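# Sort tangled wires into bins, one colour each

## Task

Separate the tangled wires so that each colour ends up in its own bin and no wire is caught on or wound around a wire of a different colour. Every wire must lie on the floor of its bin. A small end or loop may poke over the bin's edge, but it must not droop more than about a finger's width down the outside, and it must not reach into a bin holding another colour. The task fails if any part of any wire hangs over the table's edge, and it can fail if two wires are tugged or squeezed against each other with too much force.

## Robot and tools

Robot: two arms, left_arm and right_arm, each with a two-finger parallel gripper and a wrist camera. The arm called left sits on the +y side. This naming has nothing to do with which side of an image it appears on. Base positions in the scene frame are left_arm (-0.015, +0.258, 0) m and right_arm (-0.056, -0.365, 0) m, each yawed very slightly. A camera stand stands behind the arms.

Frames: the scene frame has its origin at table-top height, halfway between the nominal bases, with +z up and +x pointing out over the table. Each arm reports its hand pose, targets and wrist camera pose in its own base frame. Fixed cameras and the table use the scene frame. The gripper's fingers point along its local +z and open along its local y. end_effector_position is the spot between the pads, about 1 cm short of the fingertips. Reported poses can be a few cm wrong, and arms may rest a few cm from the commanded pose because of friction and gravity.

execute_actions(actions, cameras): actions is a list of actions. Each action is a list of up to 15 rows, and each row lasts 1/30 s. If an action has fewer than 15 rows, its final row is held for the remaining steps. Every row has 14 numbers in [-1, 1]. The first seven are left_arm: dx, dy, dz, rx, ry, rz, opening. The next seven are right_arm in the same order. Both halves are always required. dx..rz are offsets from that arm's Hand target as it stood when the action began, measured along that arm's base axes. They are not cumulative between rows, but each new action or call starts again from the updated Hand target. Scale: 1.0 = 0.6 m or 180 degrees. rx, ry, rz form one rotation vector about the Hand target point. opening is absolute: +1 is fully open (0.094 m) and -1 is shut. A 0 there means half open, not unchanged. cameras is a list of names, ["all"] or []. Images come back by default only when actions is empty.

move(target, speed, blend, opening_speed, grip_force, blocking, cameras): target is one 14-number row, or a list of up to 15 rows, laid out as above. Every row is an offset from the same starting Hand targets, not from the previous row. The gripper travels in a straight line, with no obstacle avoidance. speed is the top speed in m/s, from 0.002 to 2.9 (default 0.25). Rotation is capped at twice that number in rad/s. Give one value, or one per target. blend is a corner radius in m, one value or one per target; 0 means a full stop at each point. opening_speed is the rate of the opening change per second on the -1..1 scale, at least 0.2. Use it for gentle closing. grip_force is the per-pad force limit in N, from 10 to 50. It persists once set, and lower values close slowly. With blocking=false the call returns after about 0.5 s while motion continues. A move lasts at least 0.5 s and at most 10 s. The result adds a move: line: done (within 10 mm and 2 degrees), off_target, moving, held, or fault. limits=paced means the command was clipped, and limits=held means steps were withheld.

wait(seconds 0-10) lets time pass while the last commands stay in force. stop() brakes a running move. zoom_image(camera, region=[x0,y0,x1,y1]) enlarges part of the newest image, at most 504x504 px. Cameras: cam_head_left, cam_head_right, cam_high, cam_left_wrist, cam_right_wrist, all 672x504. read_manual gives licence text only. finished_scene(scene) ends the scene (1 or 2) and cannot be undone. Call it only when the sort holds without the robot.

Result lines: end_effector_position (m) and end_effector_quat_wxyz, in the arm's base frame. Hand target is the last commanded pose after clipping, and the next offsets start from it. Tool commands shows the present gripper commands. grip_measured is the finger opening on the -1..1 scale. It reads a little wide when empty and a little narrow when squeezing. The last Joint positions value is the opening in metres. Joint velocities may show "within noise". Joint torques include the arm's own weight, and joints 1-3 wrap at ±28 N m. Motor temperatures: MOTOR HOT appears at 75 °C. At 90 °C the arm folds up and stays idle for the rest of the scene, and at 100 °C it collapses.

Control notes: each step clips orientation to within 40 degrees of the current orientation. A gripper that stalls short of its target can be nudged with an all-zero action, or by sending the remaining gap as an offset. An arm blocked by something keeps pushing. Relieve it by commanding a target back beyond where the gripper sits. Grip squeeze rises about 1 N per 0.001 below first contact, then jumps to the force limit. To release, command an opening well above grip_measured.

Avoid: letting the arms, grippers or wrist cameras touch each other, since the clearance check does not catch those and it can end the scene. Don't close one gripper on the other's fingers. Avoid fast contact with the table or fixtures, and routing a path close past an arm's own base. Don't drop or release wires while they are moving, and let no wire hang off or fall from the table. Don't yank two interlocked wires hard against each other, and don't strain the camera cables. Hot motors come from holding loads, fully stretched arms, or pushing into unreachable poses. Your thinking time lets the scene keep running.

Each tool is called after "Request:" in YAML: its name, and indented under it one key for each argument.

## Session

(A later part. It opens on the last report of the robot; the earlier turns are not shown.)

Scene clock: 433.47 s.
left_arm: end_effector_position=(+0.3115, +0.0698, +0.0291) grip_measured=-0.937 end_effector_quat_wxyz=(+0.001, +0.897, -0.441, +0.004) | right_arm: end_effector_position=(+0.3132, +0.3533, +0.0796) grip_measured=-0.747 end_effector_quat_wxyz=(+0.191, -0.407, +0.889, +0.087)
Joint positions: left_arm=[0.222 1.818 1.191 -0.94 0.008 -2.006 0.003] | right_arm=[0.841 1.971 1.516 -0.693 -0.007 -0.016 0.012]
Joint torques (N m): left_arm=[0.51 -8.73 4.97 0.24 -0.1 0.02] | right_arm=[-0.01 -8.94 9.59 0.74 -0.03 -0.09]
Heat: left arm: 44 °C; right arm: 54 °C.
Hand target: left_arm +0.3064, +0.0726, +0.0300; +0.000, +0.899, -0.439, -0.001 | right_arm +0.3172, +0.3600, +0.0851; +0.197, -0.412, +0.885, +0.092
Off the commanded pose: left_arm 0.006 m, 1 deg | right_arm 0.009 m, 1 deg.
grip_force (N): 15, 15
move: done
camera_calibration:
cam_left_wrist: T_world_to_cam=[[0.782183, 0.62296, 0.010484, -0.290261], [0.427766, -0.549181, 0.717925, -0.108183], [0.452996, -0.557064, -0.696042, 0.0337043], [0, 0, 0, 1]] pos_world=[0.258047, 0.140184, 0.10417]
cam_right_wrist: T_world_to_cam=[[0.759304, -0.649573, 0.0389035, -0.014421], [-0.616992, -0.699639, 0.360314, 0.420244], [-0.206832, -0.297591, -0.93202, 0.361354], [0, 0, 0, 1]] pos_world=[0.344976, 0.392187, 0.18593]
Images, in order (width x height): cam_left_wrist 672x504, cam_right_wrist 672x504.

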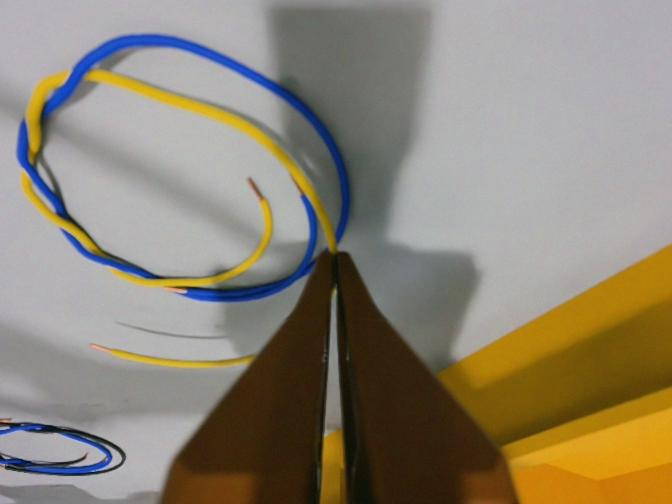

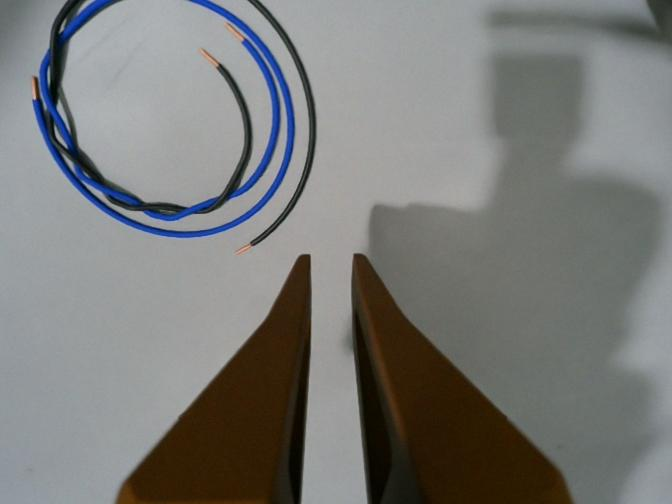

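Request:
move:
  target: [0, 0, 0, 0, 0, 0, -0.97, -0.0523, 0.0147, -0.039, 0, 0, -0.1944, -0.75]
  speed: 0.1
  cameras: ["cam_right_wrist"]

Scene clock: 500.70 s.
left_arm: end_effector_position=(+0.3115, +0.0698, +0.0291) grip_measured=-0.937 end_effector_quat_wxyz=(+0.001, +0.897, -0.441, +0.004) | right_arm: end_effector_position=(+0.2813, +0.3641, +0.0570) grip_measured=-0.747 end_effector_quat_wxyz=(+0.206, -0.134, +0.969, +0.030)
Joint positions: left_arm=[0.222 1.818 1.191 -0.94 0.008 -2.006 0.003] | right_arm=[1.018 2.034 1.527 -0.745 0.276 0.699 0.012]
Joint torques (N m): left_arm=[0.51 -8.72 4.92 0.24 -0.09 0.01] | right_arm=[0.28 -9.13 9.26 0.57 0.32 0.15]
Motor temperatures (°C): left_arm=[30 44 33 32 28 28 29] | right_arm=[30 36 35 46 31 29 28]
Heat: left arm: 44 °C; right arm: 46 °C.
Hand target: left_arm +0.3064, +0.0725, +0.0300; +0.000, +0.899, -0.439, -0.001 | right_arm +0.2856, +0.3688, +0.0616; +0.215, -0.127, +0.968, +0.028
Off the commanded pose: left_arm 0.006 m, 1 deg | right_arm 0.008 m, 1 deg.
grip_force (N): 15, 15
move: done
camera_calibration:
cam_right_wrist: T_world_to_cam=[[0.276407, -0.960419, 0.0345712, 0.266963], [-0.898268, -0.245398, 0.364547, 0.329838], [-0.341634, -0.131817, -0.930543, 0.314331], [0, 0, 0, 1]] pos_world=[0.329879, 0.378772, 0.163028]
Images, in order (width x height): cam_right_wrist 672x504.

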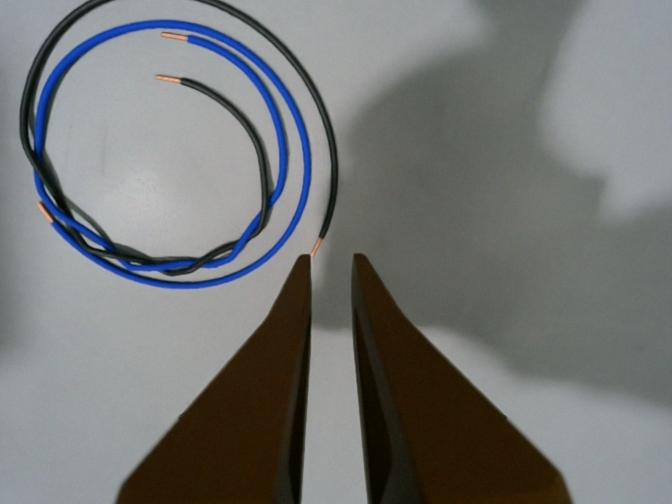

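Request:
move:
  target: [0, 0, 0, 0, 0, 0, -0.97, 0.0207, 0.0043, -0.047, 0, 0, 0, -0.82]
  speed: 0.05
  cameras: ["cam_right_wrist"]

Request:
zoom_image:
  camera: "cam_right_wrist"
  region: [260, 170, 420, 290]

Scene clock: 513.30 s.
left_arm: end_effector_position=(+0.3115, +0.0698, +0.0291) grip_measured=-0.937 end_effector_quat_wxyz=(+0.001, +0.897, -0.441, +0.004) | right_arm: end_effector_position=(+0.2906, +0.3682, +0.0329) grip_measured=-0.817 end_effector_quat_wxyz=(+0.204, -0.128, +0.970, +0.027)
Joint positions: left_arm=[0.222 1.818 1.191 -0.94 0.008 -2.006 0.003] | right_arm=[1.006 2.098 1.527 -0.686 0.277 0.699 0.009]
Joint torques (N m): left_arm=[0.51 -8.75 4.92 0.24 -0.09 0.01] | right_arm=[-0.29 -9.78 7.46 0.75 0.27 -0.09]
Heat: left arm: 44 °C; right arm: 45 °C.
Hand target: left_arm +0.3064, +0.0725, +0.0300; +0.000, +0.899, -0.439, -0.001 | right_arm +0.2981, +0.3714, +0.0335; +0.215, -0.127, +0.968, +0.028
Off the commanded pose: left_arm 0.006 m, 1 deg | right_arm 0.008 m, 1 deg.
grip_force (N): 15, 15
move: done
camera_calibration:
cam_right_wrist: T_world_to_cam=[[0.264344, -0.963671, 0.0382269, 0.273776], [-0.900377, -0.23239, 0.367853, 0.343698], [-0.345605, -0.131658, -0.929098, 0.296775], [0, 0, 0, 1]] pos_world=[0.339654, 0.382775, 0.138837]
Images, in order (width x height): cam_right_wrist 672x504.

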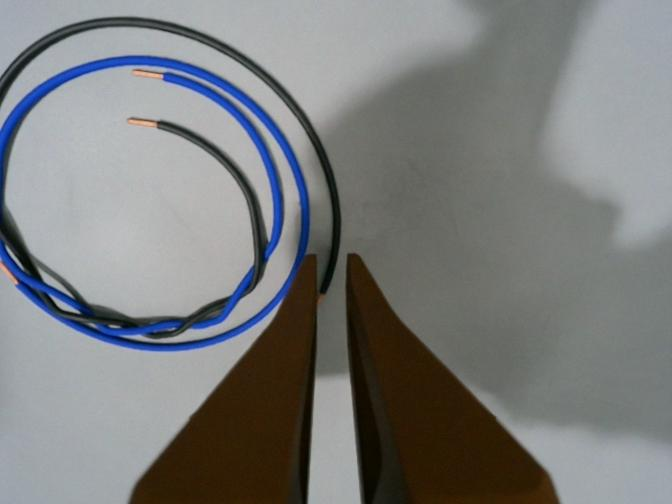

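Scaled by 3.150 from the camera's 672x504 image, which has a finer 960x720 frame.

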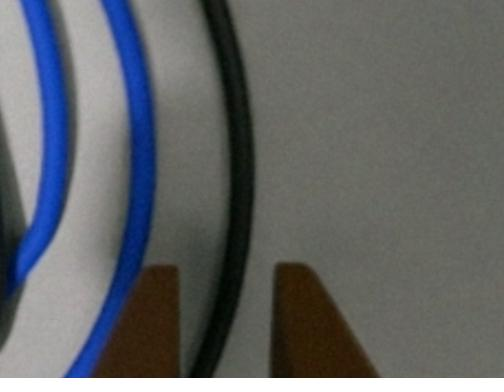

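Request:
move:
  target: [0, 0, 0, 0, 0, 0, -0.97, 0.0065, 0, -0.0155, 0, 0, 0, -0.82]
  speed: 0.04
  cameras: ["cam_right_wrist"]

Request:
zoom_image:
  camera: "cam_right_wrist"
  region: [260, 170, 420, 290]

Scene clock: 522.77 s.
left_arm: end_effector_position=(+0.3115, +0.0698, +0.0291) grip_measured=-0.937 end_effector_quat_wxyz=(+0.001, +0.897, -0.441, +0.004) | right_arm: end_effector_position=(+0.2963, +0.3704, +0.0270) grip_measured=-0.817 end_effector_quat_wxyz=(+0.208, -0.127, +0.969, +0.030)
Joint positions: left_arm=[0.222 1.818 1.191 -0.94 0.008 -2.006 0.003] | right_arm=[0.998 2.117 1.527 -0.656 0.277 0.693 0.009]
Joint torques (N m): left_arm=[0.54 -8.72 4.94 0.25 -0.1 0.02] | right_arm=[-0.43 -9.59 6.57 0.81 0.25 -0.12]
Heat: left arm: 44 °C; right arm: 45 °C.
Hand target: left_arm +0.3064, +0.0725, +0.0300; +0.000, +0.899, -0.439, -0.001 | right_arm +0.3020, +0.3714, +0.0241; +0.215, -0.127, +0.968, +0.028
Off the commanded pose: left_arm 0.006 m, 1 deg | right_arm 0.006 m, 1 deg.
grip_force (N): 15, 15
move: done
camera_calibration:
cam_right_wrist: T_world_to_cam=[[0.262748, -0.964295, 0.0331359, 0.275515], [-0.903257, -0.233751, 0.359843, 0.353052], [-0.33925, -0.124478, -0.932424, 0.289024], [0, 0, 0, 1]] pos_world=[0.344557, 0.384181, 0.13332]
Images, in order (width x height): cam_right_wrist 672x504.

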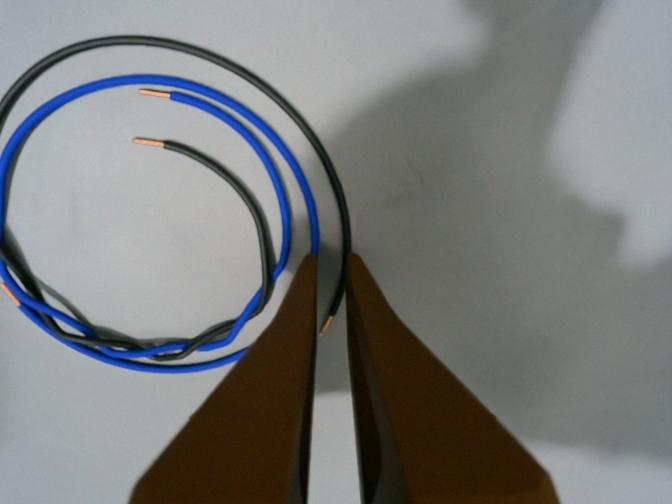

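Scaled by 3.150 from the camera's 672x504 image, which has a finer 960x720 frame.

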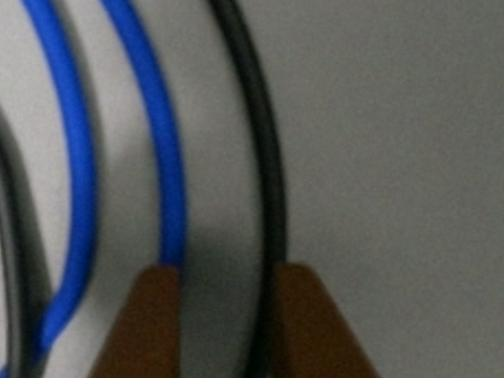

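Request:
move:
  target: [0, 0, 0, 0, 0, 0, -0.97, 0.0, -0.0125, 0.012, 0, 0, 0, -0.82]
  speed: 0.05
  cameras: []

Scene clock: 537.77 s.
left_arm: end_effector_position=(+0.3115, +0.0698, +0.0291) grip_measured=-0.937 end_effector_quat_wxyz=(+0.001, +0.897, -0.441, +0.004) | right_arm: end_effector_position=(+0.3002, +0.3675, +0.0270) grip_measured=-0.817 end_effector_quat_wxyz=(+0.209, -0.126, +0.969, +0.028)
Joint positions: left_arm=[0.222 1.818 1.191 -0.94 0.008 -2.006 0.003] | right_arm=[0.988 2.117 1.527 -0.655 0.277 0.683 0.009]
Joint torques (N m): left_arm=[0.54 -8.75 4.93 0.24 -0.1 0.02] | right_arm=[-0.28 -12.31 5 0.73 0.22 -0.1]
Heat: left arm: 44 °C; right arm: 45 °C.
Hand target: left_arm +0.3064, +0.0725, +0.0300; +0.000, +0.899, -0.439, -0.001 | right_arm +0.3021, +0.3638, +0.0313; +0.215, -0.127, +0.968, +0.028
Off the commanded pose: left_arm 0.006 m, 1 deg | right_arm 0.006 m, 1 deg.
grip_force (N): 15, 15
move: done
No camera images: "cameras" was empty.

Request:
execute_actions:
  actions:
    - [[0,0,0,0,0,0,-0.97,0.0,-0.002,0.002,0,0,0,-0.82]]
  cameras: ["cam_right_wrist"]

Request:
zoom_image:
  camera: "cam_right_wrist"
  region: [260, 170, 420, 290]

Scene clock: 542.00 s.
left_arm: end_effector_position=(+0.3115, +0.0698, +0.0291) grip_measured=-0.937 end_effector_quat_wxyz=(+0.001, +0.897, -0.441, +0.004) | right_arm: end_effector_position=(+0.3002, +0.3675, +0.0270) grip_measured=-0.817 end_effector_quat_wxyz=(+0.209, -0.127, +0.969, +0.028)
Joint positions: left_arm=[0.222 1.818 1.191 -0.94 0.008 -2.006 0.003] | right_arm=[0.988 2.117 1.527 -0.655 0.277 0.681 0.009]
Joint torques (N m): left_arm=[0.51 -8.73 4.89 0.24 -0.1 0.02] | right_arm=[-0.65 -12.66 4.57 0.72 0.21 -0.1]
Heat: left arm: 44 °C; right arm: 45 °C.
Hand target: left_arm +0.3064, +0.0725, +0.0300; +0.000, +0.899, -0.439, -0.001 | right_arm +0.3021, +0.3626, +0.0325; +0.215, -0.127, +0.968, +0.028
Off the commanded pose: left_arm 0.006 m, 1 deg | right_arm 0.008 m, 1 deg.
grip_force (N): 15, 15
camera_calibration:
cam_right_wrist: T_world_to_cam=[[0.262884, -0.964096, 0.0375704, 0.27141], [-0.903743, -0.232418, 0.359487, 0.35548], [-0.337848, -0.128458, -0.932393, 0.291094], [0, 0, 0, 1]] pos_world=[0.348258, 0.381678, 0.133427]
Images, in order (width x height): cam_right_wrist 672x504.

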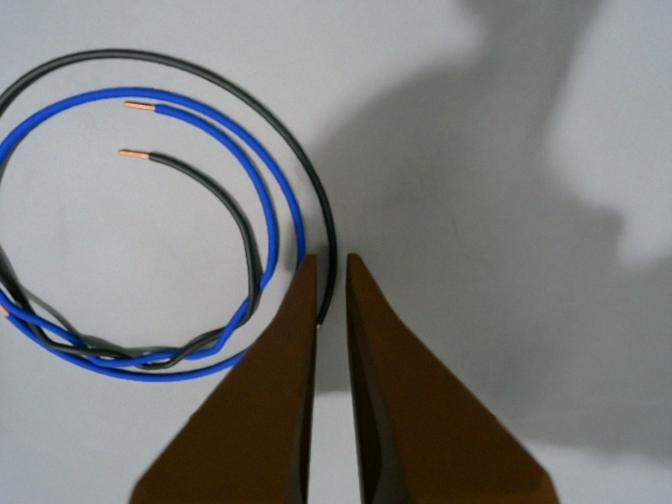

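Scaled by 3.150 from the camera's 672x504 image, which has a finer 960x720 frame.

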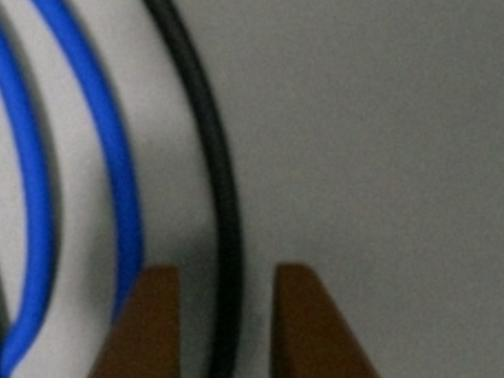

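Request:
move:
  target: [0, 0, 0, 0, 0, 0, -0.97, 0.002, 0.0, -0.021, 0, 0, 0, -0.82]
  speed: 0.03
  cameras: ["cam_right_wrist"]

Request:
zoom_image:
  camera: "cam_right_wrist"
  region: [260, 170, 420, 290]

Scene clock: 547.67 s.
left_arm: end_effector_position=(+0.3115, +0.0698, +0.0291) grip_measured=-0.937 end_effector_quat_wxyz=(+0.001, +0.897, -0.441, +0.004) | right_arm: end_effector_position=(+0.3001, +0.3656, +0.0211) grip_measured=-0.817 end_effector_quat_wxyz=(+0.210, -0.127, +0.969, +0.029)
Joint positions: left_arm=[0.222 1.818 1.191 -0.94 0.008 -2.006 0.003] | right_arm=[0.985 2.117 1.501 -0.625 0.276 0.679 0.009]
Joint torques (N m): left_arm=[0.5 -8.73 4.93 0.24 -0.09 0.02] | right_arm=[-0.5 -10.99 4.9 0.79 0.2 -0.1]
Heat: left arm: 44 °C; right arm: 44 °C.
Hand target: left_arm +0.3064, +0.0725, +0.0300; +0.000, +0.899, -0.439, -0.001 | right_arm +0.3032, +0.3628, +0.0200; +0.215, -0.127, +0.968, +0.028
Off the commanded pose: left_arm 0.006 m, 1 deg | right_arm 0.005 m, 1 deg.
grip_force (N): 15, 15
move: done
camera_calibration:
cam_right_wrist: T_world_to_cam=[[0.262807, -0.964196, 0.035481, 0.269892], [-0.904394, -0.233361, 0.357231, 0.357749], [-0.336161, -0.125972, -0.933342, 0.283922], [0, 0, 0, 1]] pos_world=[0.34806, 0.37948, 0.127621]
Images, in order (width x height): cam_right_wrist 672x504.

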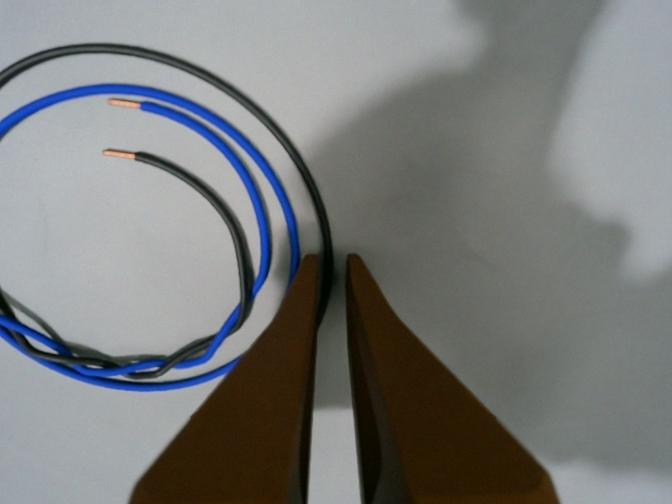

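Scaled by 3.150 from the camera's 672x504 image, which has a finer 960x720 frame.

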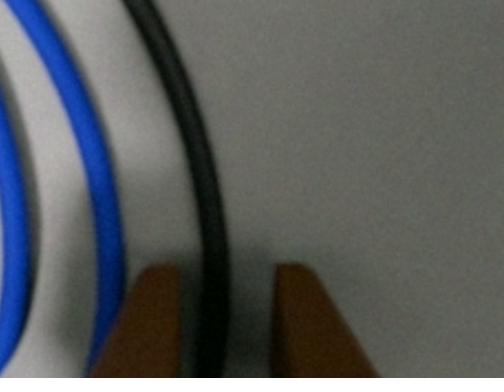

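Request:
move:
  target: [0, 0, 0, 0, 0, 0, -0.97, 0, 0, 0.003, 0, 0, 0, -1.0]
  speed: 0.03
  opening_speed: 0.3
  cameras: ["cam_right_wrist"]

Request:
zoom_image:
  camera: "cam_right_wrist"
  region: [260, 170, 420, 290]

Scene clock: 554.67 s.
left_arm: end_effector_position=(+0.3115, +0.0698, +0.0291) grip_measured=-0.937 end_effector_quat_wxyz=(+0.001, +0.897, -0.441, +0.004) | right_arm: end_effector_position=(+0.3002, +0.3661, +0.0212) grip_measured=-0.976 end_effector_quat_wxyz=(+0.210, -0.127, +0.969, +0.030)
Joint positions: left_arm=[0.222 1.818 1.191 -0.94 0.008 -2.006 0.003] | right_arm=[0.985 2.117 1.501 -0.623 0.275 0.679 0.001]
Joint torques (N m): left_arm=[0.55 -8.75 4.92 0.24 -0.09 0.02] | right_arm=[-0.51 -11.25 5.11 0.74 0.2 -0.1]
Heat: left arm: 44 °C; right arm: 44 °C.
Hand target: left_arm +0.3064, +0.0725, +0.0300; +0.000, +0.899, -0.439, -0.001 | right_arm +0.3032, +0.3627, +0.0217; +0.215, -0.127, +0.968, +0.028
Off the commanded pose: left_arm 0.006 m, 1 deg | right_arm 0.005 m, 1 deg.
grip_force (N): 15, 15
move: done
camera_calibration:
cam_right_wrist: T_world_to_cam=[[0.262988, -0.96422, 0.0334135, 0.270364], [-0.904567, -0.234376, 0.356128, 0.358463], [-0.335554, -0.123882, -0.93384, 0.283142], [0, 0, 0, 1]] pos_world=[0.348161, 0.379782, 0.127717]
Images, in order (width x height): cam_right_wrist 672x504.

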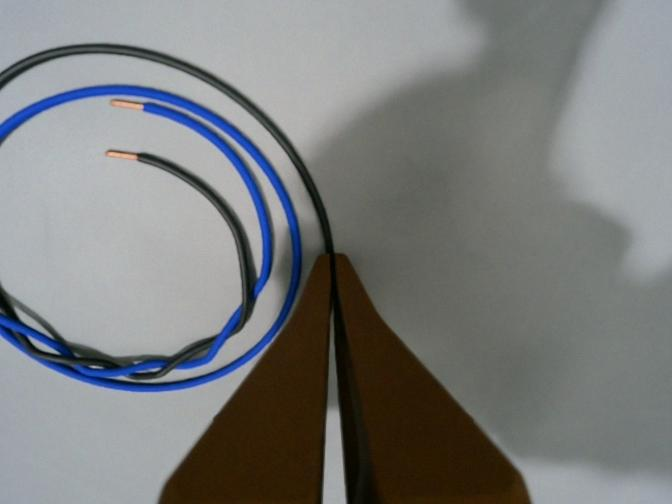

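Scaled by 3.150 from the camera's 672x504 image, which has a finer 960x720 frame.

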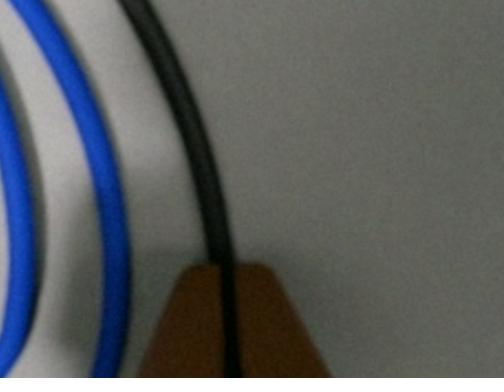

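Request:
move:
  target: [0, 0, -0.012, 0, 0, 0, -0.8, -0.02, -0.2, 0.02, 0, 0, 0, -1.0]
  speed: 0.05
  opening_speed: 0.2
  cameras: ["cam_high", "cam_left_wrist"]

Request:
zoom_image:
  camera: "cam_high"
  region: [250, 150, 450, 330]

Scene clock: 578.43 s.
left_arm: end_effector_position=(+0.3127, +0.0701, +0.0253) grip_measured=-0.803 end_effector_quat_wxyz=(-0.002, +0.897, -0.441, +0.009) | right_arm: end_effector_position=(+0.2885, +0.2428, +0.0266) grip_measured=-0.980 end_effector_quat_wxyz=(+0.201, -0.126, +0.971, +0.021)
Joint positions: left_arm=[0.222 1.818 1.175 -0.912 0.008 -2.006 0.009] | right_arm=[0.798 1.758 1.023 -0.486 0.214 0.502 0.001]
Joint torques (N m): left_arm=[0.53 -7.88 4.86 0.27 -0.1 0.01] | right_arm=[-0.29 -9.87 4.75 0.91 0.18 -0.09]
Heat: left arm: 44 °C; right arm: 43 °C.
Hand target: left_arm +0.3065, +0.0726, +0.0228; +0.000, +0.899, -0.439, -0.001 | right_arm +0.2912, +0.2426, +0.0337; +0.215, -0.127, +0.968, +0.028
Off the commanded pose: left_arm 0.007 m, 1 deg | right_arm 0.008 m, 2 deg.
grip_force (N): 15, 15
move: done
camera_calibration:
cam_left_wrist: T_world_to_cam=[[0.782021, 0.622904, 0.0208197, -0.29159], [0.419673, -0.550984, 0.721312, -0.103244], [0.46078, -0.555344, -0.692297, 0.0279849], [0, 0, 0, 1]] pos_world=[0.258463, 0.140288, 0.099916]
Images, in order (width x height): cam_high 672x504, cam_left_wrist 672x504.

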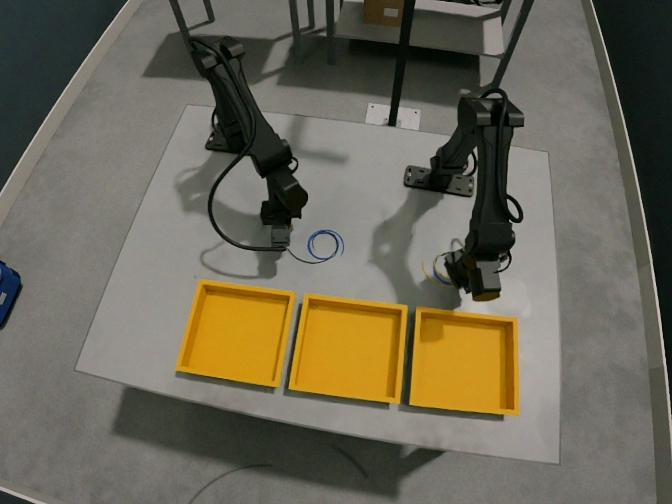

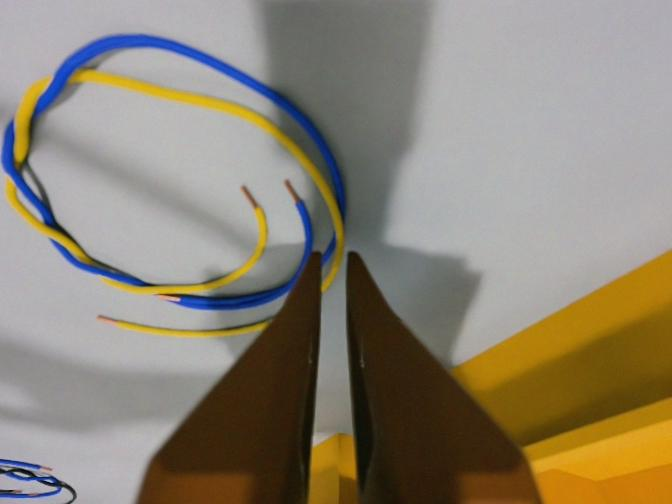

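Scaled by 2.520 from the camera's 672x504 image, which has a finer 960x720 frame.

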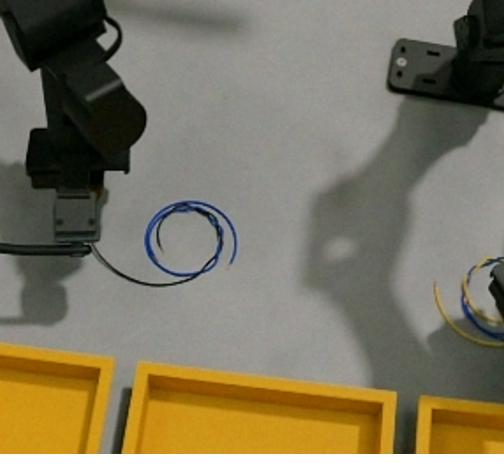

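Request:
move:
  target:
    - [0, 0, 0.16, 0, 0, 0, -0.8, 0, 0, 0, 0, 0, 0, -1.0]
    - [-0.0958, -0.5127, 0.0953, 0, 0, -0.711, -0.8, 0, 0, 0, 0, 0, 0, -1.0]
  speed: [0.12, 0.28]
  blend: [0.03, 0]
  cameras: ["cam_left_wrist"]

Scene clock: 609.87 s.
left_arm: end_effector_position=(+0.2429, -0.2312, +0.0810) grip_measured=-0.803 end_effector_quat_wxyz=(-0.005, -0.002, +1.000, -0.001) | right_arm: end_effector_position=(+0.2885, +0.2429, +0.0266) grip_measured=-0.980 end_effector_quat_wxyz=(+0.201, -0.127, +0.971, +0.021)
Joint positions: left_arm=[-0.76 1.832 1.424 -1.168 0.008 -0.763 0.009] | right_arm=[0.798 1.758 1.023 -0.486 0.213 0.501 0.001]
Joint torques (N m): left_arm=[-0.14 -6.8 8.1 0.34 -0.1 0.02] | right_arm=[-0.27 -9.99 4.83 0.88 0.13 -0.09]
Heat: left arm: 43 °C; right arm: 42 °C.
Hand target: left_arm +0.2489, -0.2351, +0.0802; +0.000, +0.000, +1.000, +0.000 | right_arm +0.2912, +0.2426, +0.0337; +0.215, -0.127, +0.968, +0.028
Off the commanded pose: left_arm 0.007 m, 1 deg | right_arm 0.008 m, 2 deg.
grip_force (N): 15, 15
move: done
camera_calibration:
cam_left_wrist: T_world_to_cam=[[0.0194493, -0.999747, 0.0112835, -0.239624], [-0.695798, -0.00543016, 0.718217, 0.117146], [-0.717974, -0.0218199, -0.695728, 0.341378], [0, 0, 0, 1]] pos_world=[0.331271, -0.231478, 0.156074]
Images, in order (width x height): cam_left_wrist 672x504.

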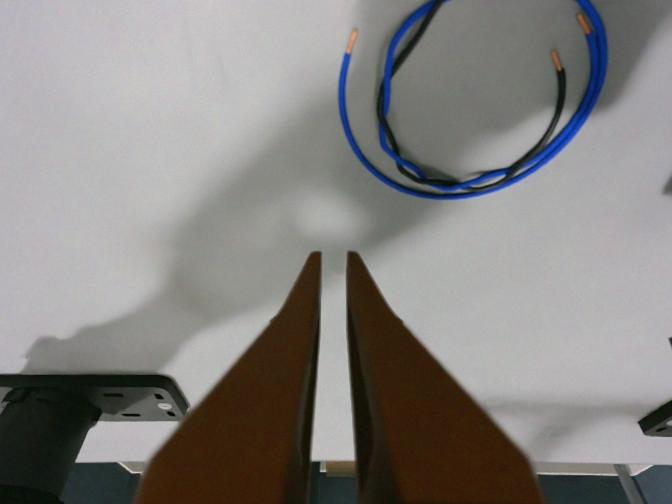

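Request:
move:
  target: [0.0332, -0.0043, -0.0587, 0, 0, 0, -0.8, 0, 0, 0, 0, 0, 0, -1.0]
  speed: 0.06
  cameras: ["cam_left_wrist"]

Scene clock: 621.13 s.
left_arm: end_effector_position=(+0.2647, -0.2388, +0.0512) grip_measured=-0.803 end_effector_quat_wxyz=(+0.000, +0.001, +1.000, -0.005) | right_arm: end_effector_position=(+0.2885, +0.2429, +0.0266) grip_measured=-0.980 end_effector_quat_wxyz=(+0.201, -0.127, +0.971, +0.021)
Joint positions: left_arm=[-0.733 1.923 1.424 -1.065 0.008 -0.73 0.009] | right_arm=[0.798 1.758 1.023 -0.486 0.213 0.501 0.001]
Joint torques (N m): left_arm=[0.39 -7.56 6.16 0.45 -0.09 0.04] | right_arm=[-0.43 -9.96 4.79 0.87 0.16 -0.09]
Heat: left arm: 42 °C; right arm: 42 °C.
Hand target: left_arm +0.2688, -0.2376, +0.0449; +0.000, +0.000, +1.000, +0.000 | right_arm +0.2912, +0.2426, +0.0337; +0.215, -0.127, +0.968, +0.028
Off the commanded pose: left_arm 0.008 m, 1 deg | right_arm 0.008 m, 2 deg.
grip_force (N): 15, 15
move: done
camera_calibration:
cam_left_wrist: T_world_to_cam=[[0.0128063, -0.99972, 0.0199209, -0.245947], [-0.702373, 0.00518615, 0.711791, 0.158286], [-0.711694, -0.0231073, -0.702109, 0.334471], [0, 0, 0, 1]] pos_world=[0.352366, -0.23897, 0.127069]
Images, in order (width x height): cam_left_wrist 672x504.

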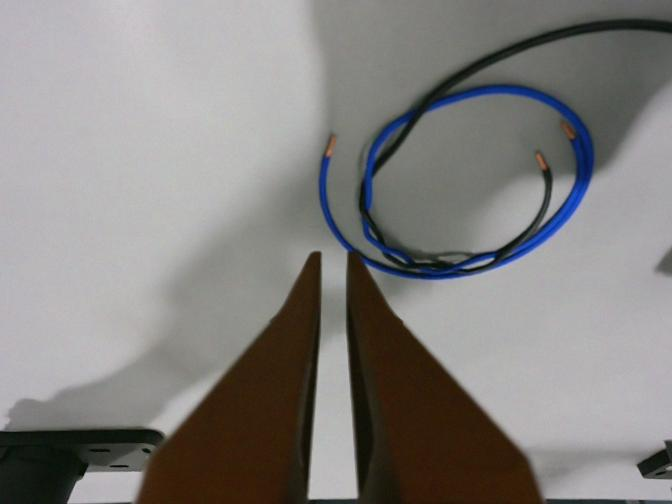

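Request:
move:
  target: [0.0035, 0.0072, -0.050, 0, 0, 0, -0.8, 0, 0, 0, 0, 0, 0, -1.0]
  speed: 0.05
  cameras: ["cam_left_wrist"]

Request:
zoom_image:
  camera: "cam_left_wrist"
  region: [260, 170, 420, 290]

Scene clock: 631.07 s.
left_arm: end_effector_position=(+0.2696, -0.2372, +0.0239) grip_measured=-0.803 end_effector_quat_wxyz=(+0.004, +0.001, +1.000, -0.009) | right_arm: end_effector_position=(+0.2885, +0.2429, +0.0266) grip_measured=-0.980 end_effector_quat_wxyz=(+0.201, -0.127, +0.971, +0.021)
Joint positions: left_arm=[-0.72 1.955 1.354 -0.953 0.008 -0.717 0.009] | right_arm=[0.798 1.758 1.023 -0.486 0.213 0.501 0.001]
Joint torques (N m): left_arm=[0.42 -7.62 5.24 0.49 -0.1 0.03] | right_arm=[-0.29 -9.85 4.93 0.86 0.17 -0.1]
Heat: left arm: 42 °C; right arm: 42 °C.
Hand target: left_arm +0.2708, -0.2334, +0.0148; +0.000, +0.000, +1.000, +0.000 | right_arm +0.2912, +0.2426, +0.0337; +0.215, -0.127, +0.968, +0.028
Off the commanded pose: left_arm 0.010 m, 1 deg | right_arm 0.008 m, 2 deg.
grip_force (N): 15, 15
move: done
camera_calibration:
cam_left_wrist: T_world_to_cam=[[0.0125727, -0.999562, 0.0268081, -0.243854], [-0.707941, 0.0100356, 0.7062, 0.183937], [-0.70616, -0.0278574, -0.707504, 0.316354], [0, 0, 0, 1]] pos_world=[0.356678, -0.23678, 0.100463]
Images, in order (width x height): cam_left_wrist 672x504.

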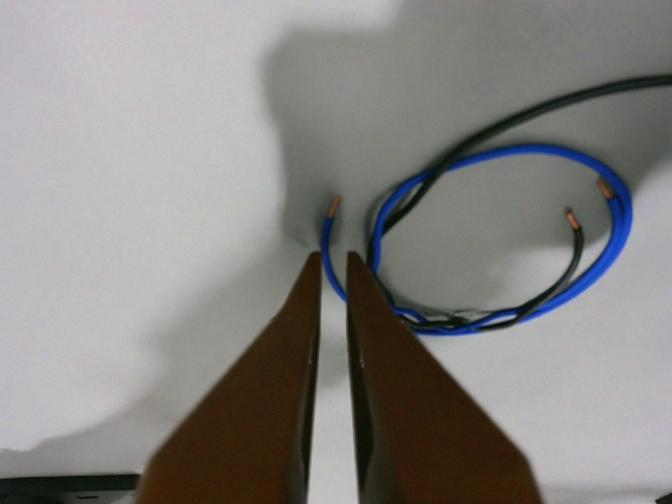

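Scaled by 3.150 from the camera's 672x504 image, which has a finer 960x720 frame.

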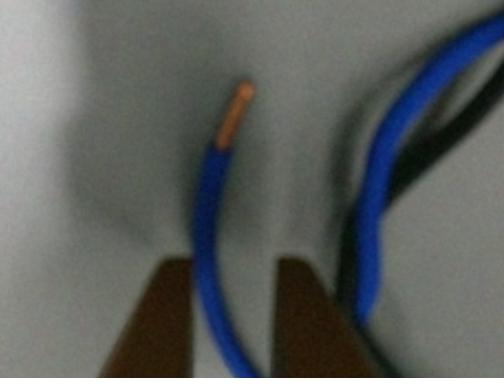

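Request:
move:
  target: [-0.003, 0.0065, -0.0115, 0, 0, 0, -0.8, 0, 0, 0, 0, 0, 0, -1.0]
  speed: 0.04
  cameras: ["cam_left_wrist"]

Request:
zoom_image:
  camera: "cam_left_wrist"
  region: [260, 170, 420, 290]

Scene clock: 640.30 s.
left_arm: end_effector_position=(+0.2676, -0.2331, +0.0164) grip_measured=-0.802 end_effector_quat_wxyz=(+0.002, +0.001, +1.000, -0.007) | right_arm: end_effector_position=(+0.2885, +0.2429, +0.0266) grip_measured=-0.980 end_effector_quat_wxyz=(+0.201, -0.127, +0.971, +0.021)
Joint positions: left_arm=[-0.715 1.955 1.322 -0.926 0.008 -0.712 0.009] | right_arm=[0.798 1.758 1.023 -0.486 0.213 0.501 0.001]
Joint torques (N m): left_arm=[0.47 -7.79 4.97 0.52 -0.1 0.03] | right_arm=[-0.17 -9.89 4.78 0.87 0.16 -0.11]
Heat: left arm: 41 °C; right arm: 42 °C.
Hand target: left_arm +0.2691, -0.2294, +0.0079; +0.000, +0.000, +1.000, +0.000 | right_arm +0.2912, +0.2426, +0.0337; +0.215, -0.127, +0.968, +0.028
Off the commanded pose: left_arm 0.009 m, 1 deg | right_arm 0.008 m, 2 deg.
grip_force (N): 15, 15
move: done
camera_calibration:
cam_left_wrist: T_world_to_cam=[[0.012695, -0.999643, 0.0235083, -0.239575], [-0.705388, 0.00771003, 0.70878, 0.186581], [-0.708708, -0.0255804, -0.705038, 0.310874], [0, 0, 0, 1]] pos_world=[0.354973, -0.232975, 0.0925651]
Images, in order (width x height): cam_left_wrist 672x504.

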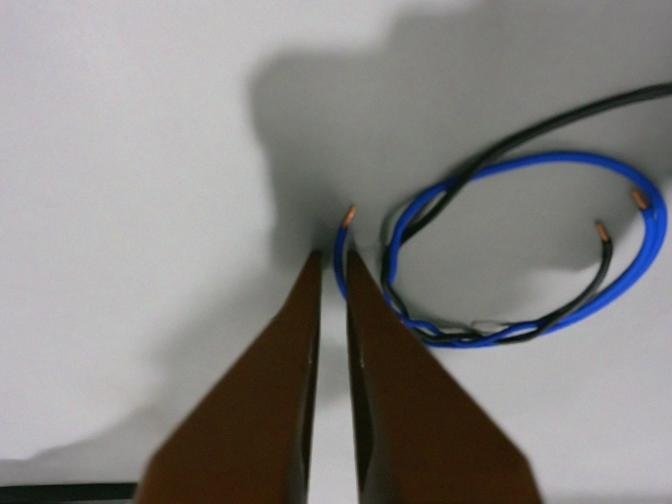

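Scaled by 3.150 from the camera's 672x504 image, which has a finer 960x720 frame.

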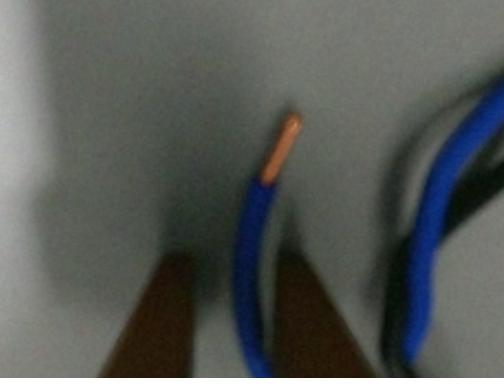

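Request:
move:
  target: [0, 0, 0.004, 0, 0, 0, -0.97, 0, 0, 0, 0, 0, 0, -1.0]
  speed: 0.04
  opening_speed: 0.3
  cameras: ["cam_left_wrist"]

Request:
zoom_image:
  camera: "cam_left_wrist"
  region: [260, 170, 420, 290]

Scene clock: 649.63 s.
left_arm: end_effector_position=(+0.2676, -0.2331, +0.0164) grip_measured=-0.936 end_effector_quat_wxyz=(+0.002, +0.002, +1.000, -0.007) | right_arm: end_effector_position=(+0.2885, +0.2429, +0.0266) grip_measured=-0.980 end_effector_quat_wxyz=(+0.201, -0.127, +0.971, +0.021)
Joint positions: left_arm=[-0.715 1.955 1.322 -0.926 0.008 -0.712 0.003] | right_arm=[0.798 1.758 1.023 -0.486 0.213 0.501 0.001]
Joint torques (N m): left_arm=[0.44 -8.05 5.39 0.42 -0.1 0.03] | right_arm=[-0.24 -9.83 4.77 0.86 0.15 -0.09]
Motor temperatures (°C): left_arm=[30 40 34 32 28 28 29] | right_arm=[30 39 34 41 31 29 28]
Heat: left arm: 40 °C; right arm: 41 °C.
Hand target: left_arm +0.2690, -0.2294, +0.0103; +0.000, +0.000, +1.000, +0.000 | right_arm +0.2912, +0.2426, +0.0337; +0.215, -0.127, +0.968, +0.028
Off the commanded pose: left_arm 0.007 m, 1 deg | right_arm 0.008 m, 2 deg.
grip_force (N): 15, 15
move: done
camera_calibration:
cam_left_wrist: T_world_to_cam=[[0.0123422, -0.999649, 0.0234348, -0.239443], [-0.705389, 0.00790675, 0.708776, 0.186628], [-0.708713, -0.0252786, -0.705044, 0.310946], [0, 0, 0, 1]] pos_world=[0.354972, -0.232974, 0.0925648]
Images, in order (width x height): cam_left_wrist 672x504.

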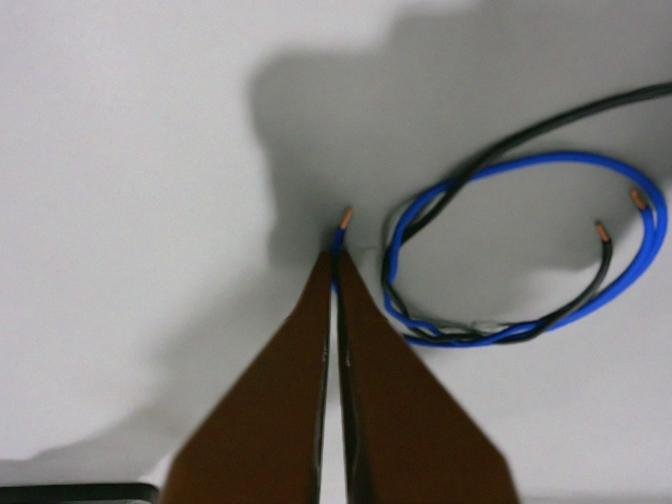

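Scaled by 3.150 from the camera's 672x504 image, which has a finer 960x720 frame.

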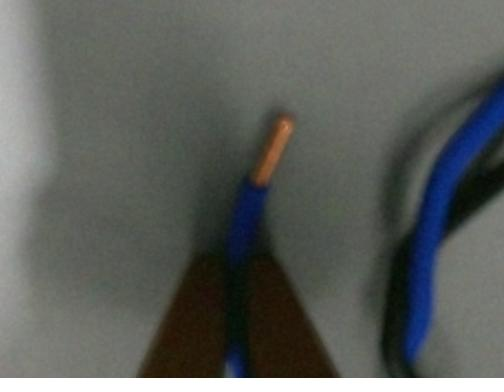

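Request:
move:
  target: [-0.01, 0.08, 0.19, 0, 0, 0, -0.97, 0, -0.07, 0.18, 0, 0, 0, -1.0]
  speed: 0.06
  cameras: ["cam_high"]

Request:
zoom_image:
  camera: "cam_high"
  region: [240, 170, 440, 320]

Scene clock: 669.30 s.
left_arm: end_effector_position=(+0.2580, -0.1822, +0.1088) grip_measured=-0.938 end_effector_quat_wxyz=(-0.021, +0.001, +1.000, +0.010) | right_arm: end_effector_position=(+0.2854, +0.1986, +0.1240) grip_measured=-0.980 end_effector_quat_wxyz=(+0.196, -0.127, +0.972, +0.019)
Joint positions: left_arm=[-0.613 1.783 1.473 -1.306 0.008 -0.611 0.003] | right_arm=[0.696 1.53 1.185 -0.87 0.175 0.403 0.001]
Joint torques (N m): left_arm=[0.43 -10.5 7.97 0.09 -0.1 0.02] | right_arm=[-0.35 -8.13 9.51 0.58 0.11 -0.11]
Heat: left arm: 40 °C; right arm: 41 °C.
Hand target: left_arm +0.2630, -0.1814, +0.1243; +0.000, +0.000, +1.000, +0.000 | right_arm +0.2912, +0.2007, +0.1417; +0.215, -0.127, +0.968, +0.028
Off the commanded pose: left_arm 0.016 m, 3 deg | right_arm 0.019 m, 3 deg.
grip_force (N): 15, 15
move: off_target (left_arm, right_arm)
Images, in order (width x height): cam_high 672x504.

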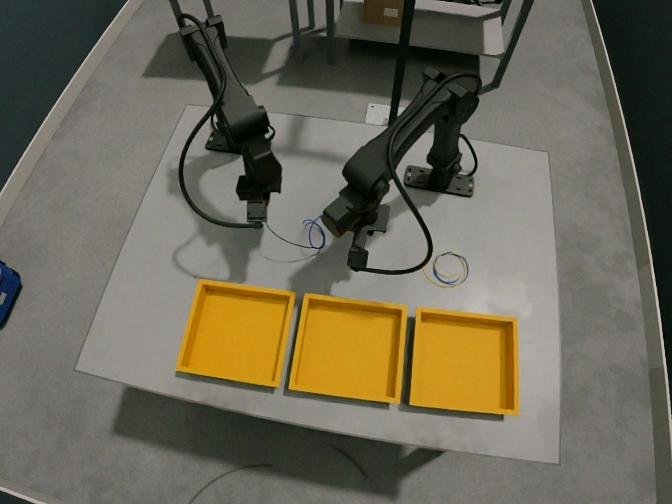

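Scaled by 2.520 from the camera's 672x504 image, which has a finer 960x720 frame.

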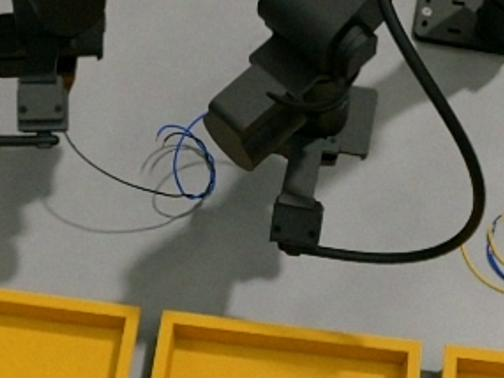

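Request:
move:
  target: [0, 0.11, 0.02, 0, 0, 0, -0.97, 0, -0.11, 0.02, 0, 0, 0, -1.0]
  speed: 0.05
  cameras: ["cam_high"]

Request:
zoom_image:
  camera: "cam_high"
  region: [230, 170, 430, 320]

Scene clock: 677.07 s.
left_arm: end_effector_position=(+0.2668, -0.1201, +0.1295) grip_measured=-0.938 end_effector_quat_wxyz=(-0.008, +0.000, +1.000, -0.001) | right_arm: end_effector_position=(+0.2960, +0.1390, +0.1533) grip_measured=-0.980 end_effector_quat_wxyz=(+0.215, -0.124, +0.968, +0.030)
Joint positions: left_arm=[-0.422 1.662 1.416 -1.339 0.008 -0.422 0.003] | right_arm=[0.487 1.382 1.152 -0.911 0.093 0.212 0.001]
Joint torques (N m): left_arm=[0.29 -9.44 5.35 0.16 -0.09 0.01] | right_arm=[-0.39 -6.87 5.53 0.75 0.09 -0.1]
Heat: left arm: 41 °C; right arm: 41 °C.
Hand target: left_arm +0.2631, -0.1154, +0.1364; +0.000, +0.000, +1.000, +0.000 | right_arm +0.2912, +0.1346, +0.1537; +0.215, -0.127, +0.968, +0.028
Off the commanded pose: left_arm 0.009 m, 1 deg | right_arm 0.007 m, 0 deg.
grip_force (N): 15, 15
move: done
Images, in order (width x height): cam_high 672x504.

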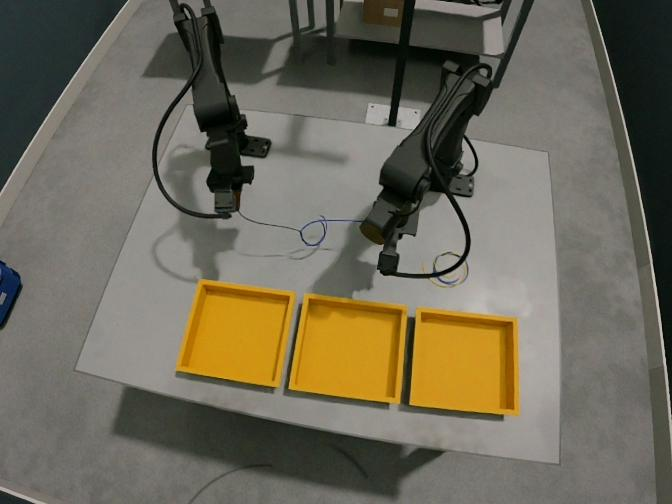

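Scaled by 2.520 from the camera's 672x504 image, which has a finer 960x720 frame.

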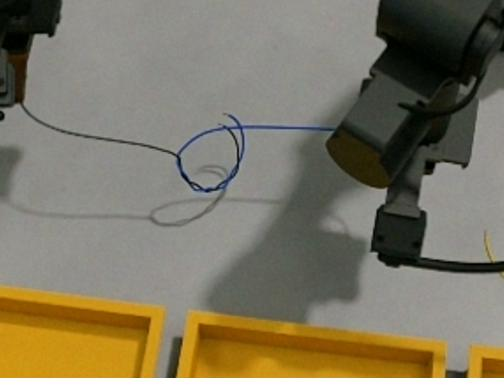

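Request:
move:
  target: [0, 0.075, 0, 0, 0, 0, -0.97, 0, -0.075, 0, 0, 0, 0, -1.0]
  speed: 0.05
  cameras: ["cam_high"]

Request:
zoom_image:
  camera: "cam_high"
  region: [230, 160, 430, 310]

Scene clock: 683.70 s.
left_arm: end_effector_position=(+0.2661, -0.0799, +0.1305) grip_measured=-0.938 end_effector_quat_wxyz=(-0.010, +0.002, +1.000, -0.012) | right_arm: end_effector_position=(+0.2959, +0.0988, +0.1541) grip_measured=-0.980 end_effector_quat_wxyz=(+0.216, -0.129, +0.967, +0.041)
Joint positions: left_arm=[-0.277 1.605 1.359 -1.337 0.029 -0.273 0.003] | right_arm=[0.318 1.312 1.099 -0.914 -0.002 0.054 0.001]
Joint torques (N m): left_arm=[0.75 -8.84 5.27 0.17 -0.28 0.06] | right_arm=[-0.77 -6.23 5.52 0.73 0.21 -0.13]
Heat: left arm: 41 °C; right arm: 40 °C.
Hand target: left_arm +0.2631, -0.0704, +0.1363; +0.000, +0.000, +1.000, +0.000 | right_arm +0.2912, +0.0897, +0.1536; +0.215, -0.127, +0.968, +0.028
Off the commanded pose: left_arm 0.012 m, 2 deg | right_arm 0.010 m, 2 deg.
grip_force (N): 15, 15
move: off_target (left_arm)
Images, in order (width x height): cam_high 672x504.

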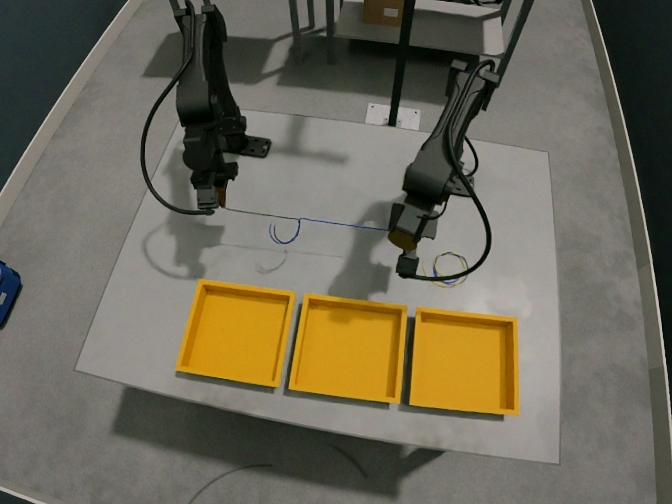

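Scaled by 2.520 from the camera's 672x504 image, which has a finer 960x720 frame.

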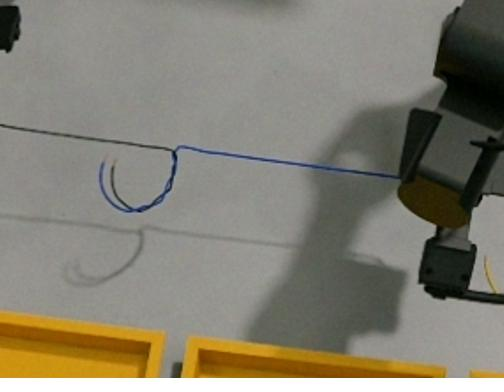

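Request:
move:
  target: [0, 0.04, 0, 0, 0, 0, -0.97, 0, -0.04, 0, 0, 0, 0, -1.0]
  speed: 0.03
  cameras: ["cam_high"]

Request:
zoom_image:
  camera: "cam_high"
  region: [210, 160, 410, 310]

Scene clock: 692.00 s.
left_arm: end_effector_position=(+0.2667, -0.0570, +0.1307) grip_measured=-0.938 end_effector_quat_wxyz=(-0.009, +0.002, +1.000, -0.015) | right_arm: end_effector_position=(+0.2962, +0.0752, +0.1544) grip_measured=-0.980 end_effector_quat_wxyz=(+0.216, -0.130, +0.967, +0.043)
Joint positions: left_arm=[-0.192 1.585 1.339 -1.337 0.034 -0.188 0.003] | right_arm=[0.217 1.288 1.082 -0.923 -0.048 -0.039 0.001]
Joint torques (N m): left_arm=[0.92 -8.66 5.27 0.16 -0.33 0.05] | right_arm=[-0.91 -6.01 5.45 0.75 0.21 -0.14]
Heat: left arm: 42 °C; right arm: 40 °C.
Hand target: left_arm +0.2631, -0.0465, +0.1364; +0.000, +0.000, +1.000, +0.000 | right_arm +0.2912, +0.0656, +0.1537; +0.215, -0.127, +0.968, +0.028
Off the commanded pose: left_arm 0.013 m, 2 deg | right_arm 0.011 m, 2 deg.
grip_force (N): 15, 15
move: off_target (left_arm, right_arm)
Images, in order (width x height): cam_high 672x504.

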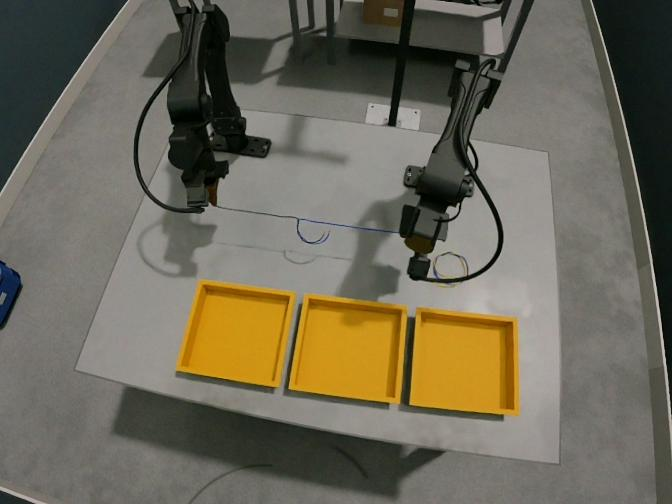

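Scaled by 2.520 from the camera's 672x504 image, which has a finer 960x720 frame.

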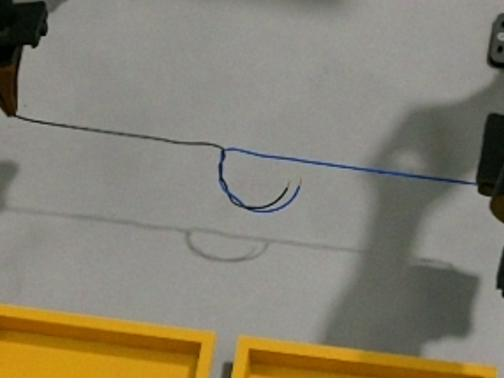

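Request:
move:
  target: [0, 0.05, 0, 0, 0, 0, -0.97, 0, -0.05, 0, 0, 0, 0, -1.0]
  speed: 0.03
  cameras: ["cam_high"]

Request:
zoom_image:
  camera: "cam_high"
  region: [210, 160, 410, 310]

Scene clock: 699.90 s.
left_arm: end_effector_position=(+0.2678, -0.0266, +0.1307) grip_measured=-0.938 end_effector_quat_wxyz=(-0.008, +0.002, +1.000, -0.017) | right_arm: end_effector_position=(+0.2958, +0.0438, +0.1540) grip_measured=-0.980 end_effector_quat_wxyz=(+0.215, -0.129, +0.967, +0.041)
Joint positions: left_arm=[-0.08 1.571 1.326 -1.337 0.034 -0.076 0.003] | right_arm=[0.082 1.273 1.072 -0.94 -0.102 -0.162 0.001]
Joint torques (N m): left_arm=[0.94 -8.51 5.31 0.16 -0.33 0.09] | right_arm=[-0.98 -5.93 5.55 0.74 0.15 -0.11]
Heat: left arm: 41 °C; right arm: 40 °C.
Hand target: left_arm +0.2631, -0.0164, +0.1364; +0.000, +0.000, +1.000, +0.000 | right_arm +0.2912, +0.0357, +0.1537; +0.215, -0.127, +0.968, +0.028
Off the commanded pose: left_arm 0.013 m, 2 deg | right_arm 0.009 m, 2 deg.
grip_force (N): 15, 15
move: off_target (left_arm)
Images, in order (width x height): cam_high 672x504.

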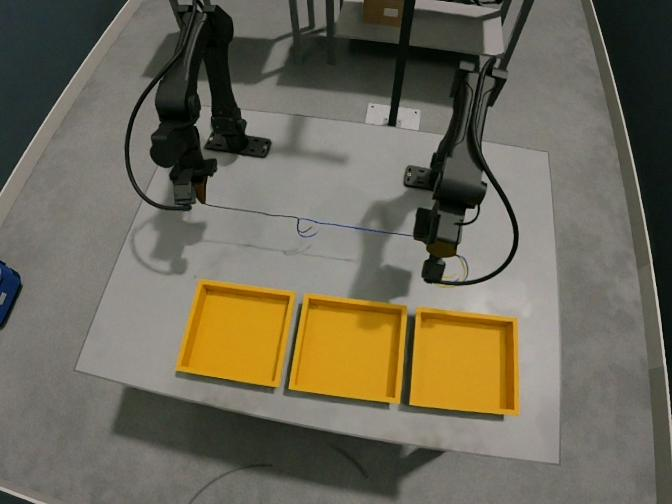

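Scaled by 2.520 from the camera's 672x504 image, which has a finer 960x720 frame.

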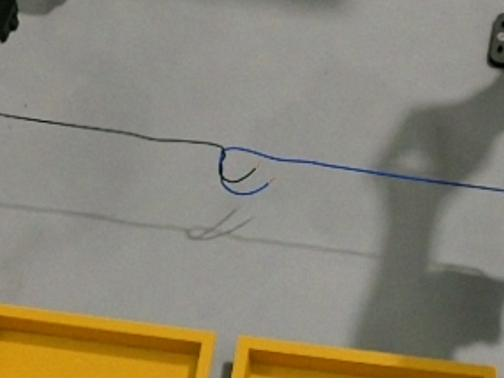

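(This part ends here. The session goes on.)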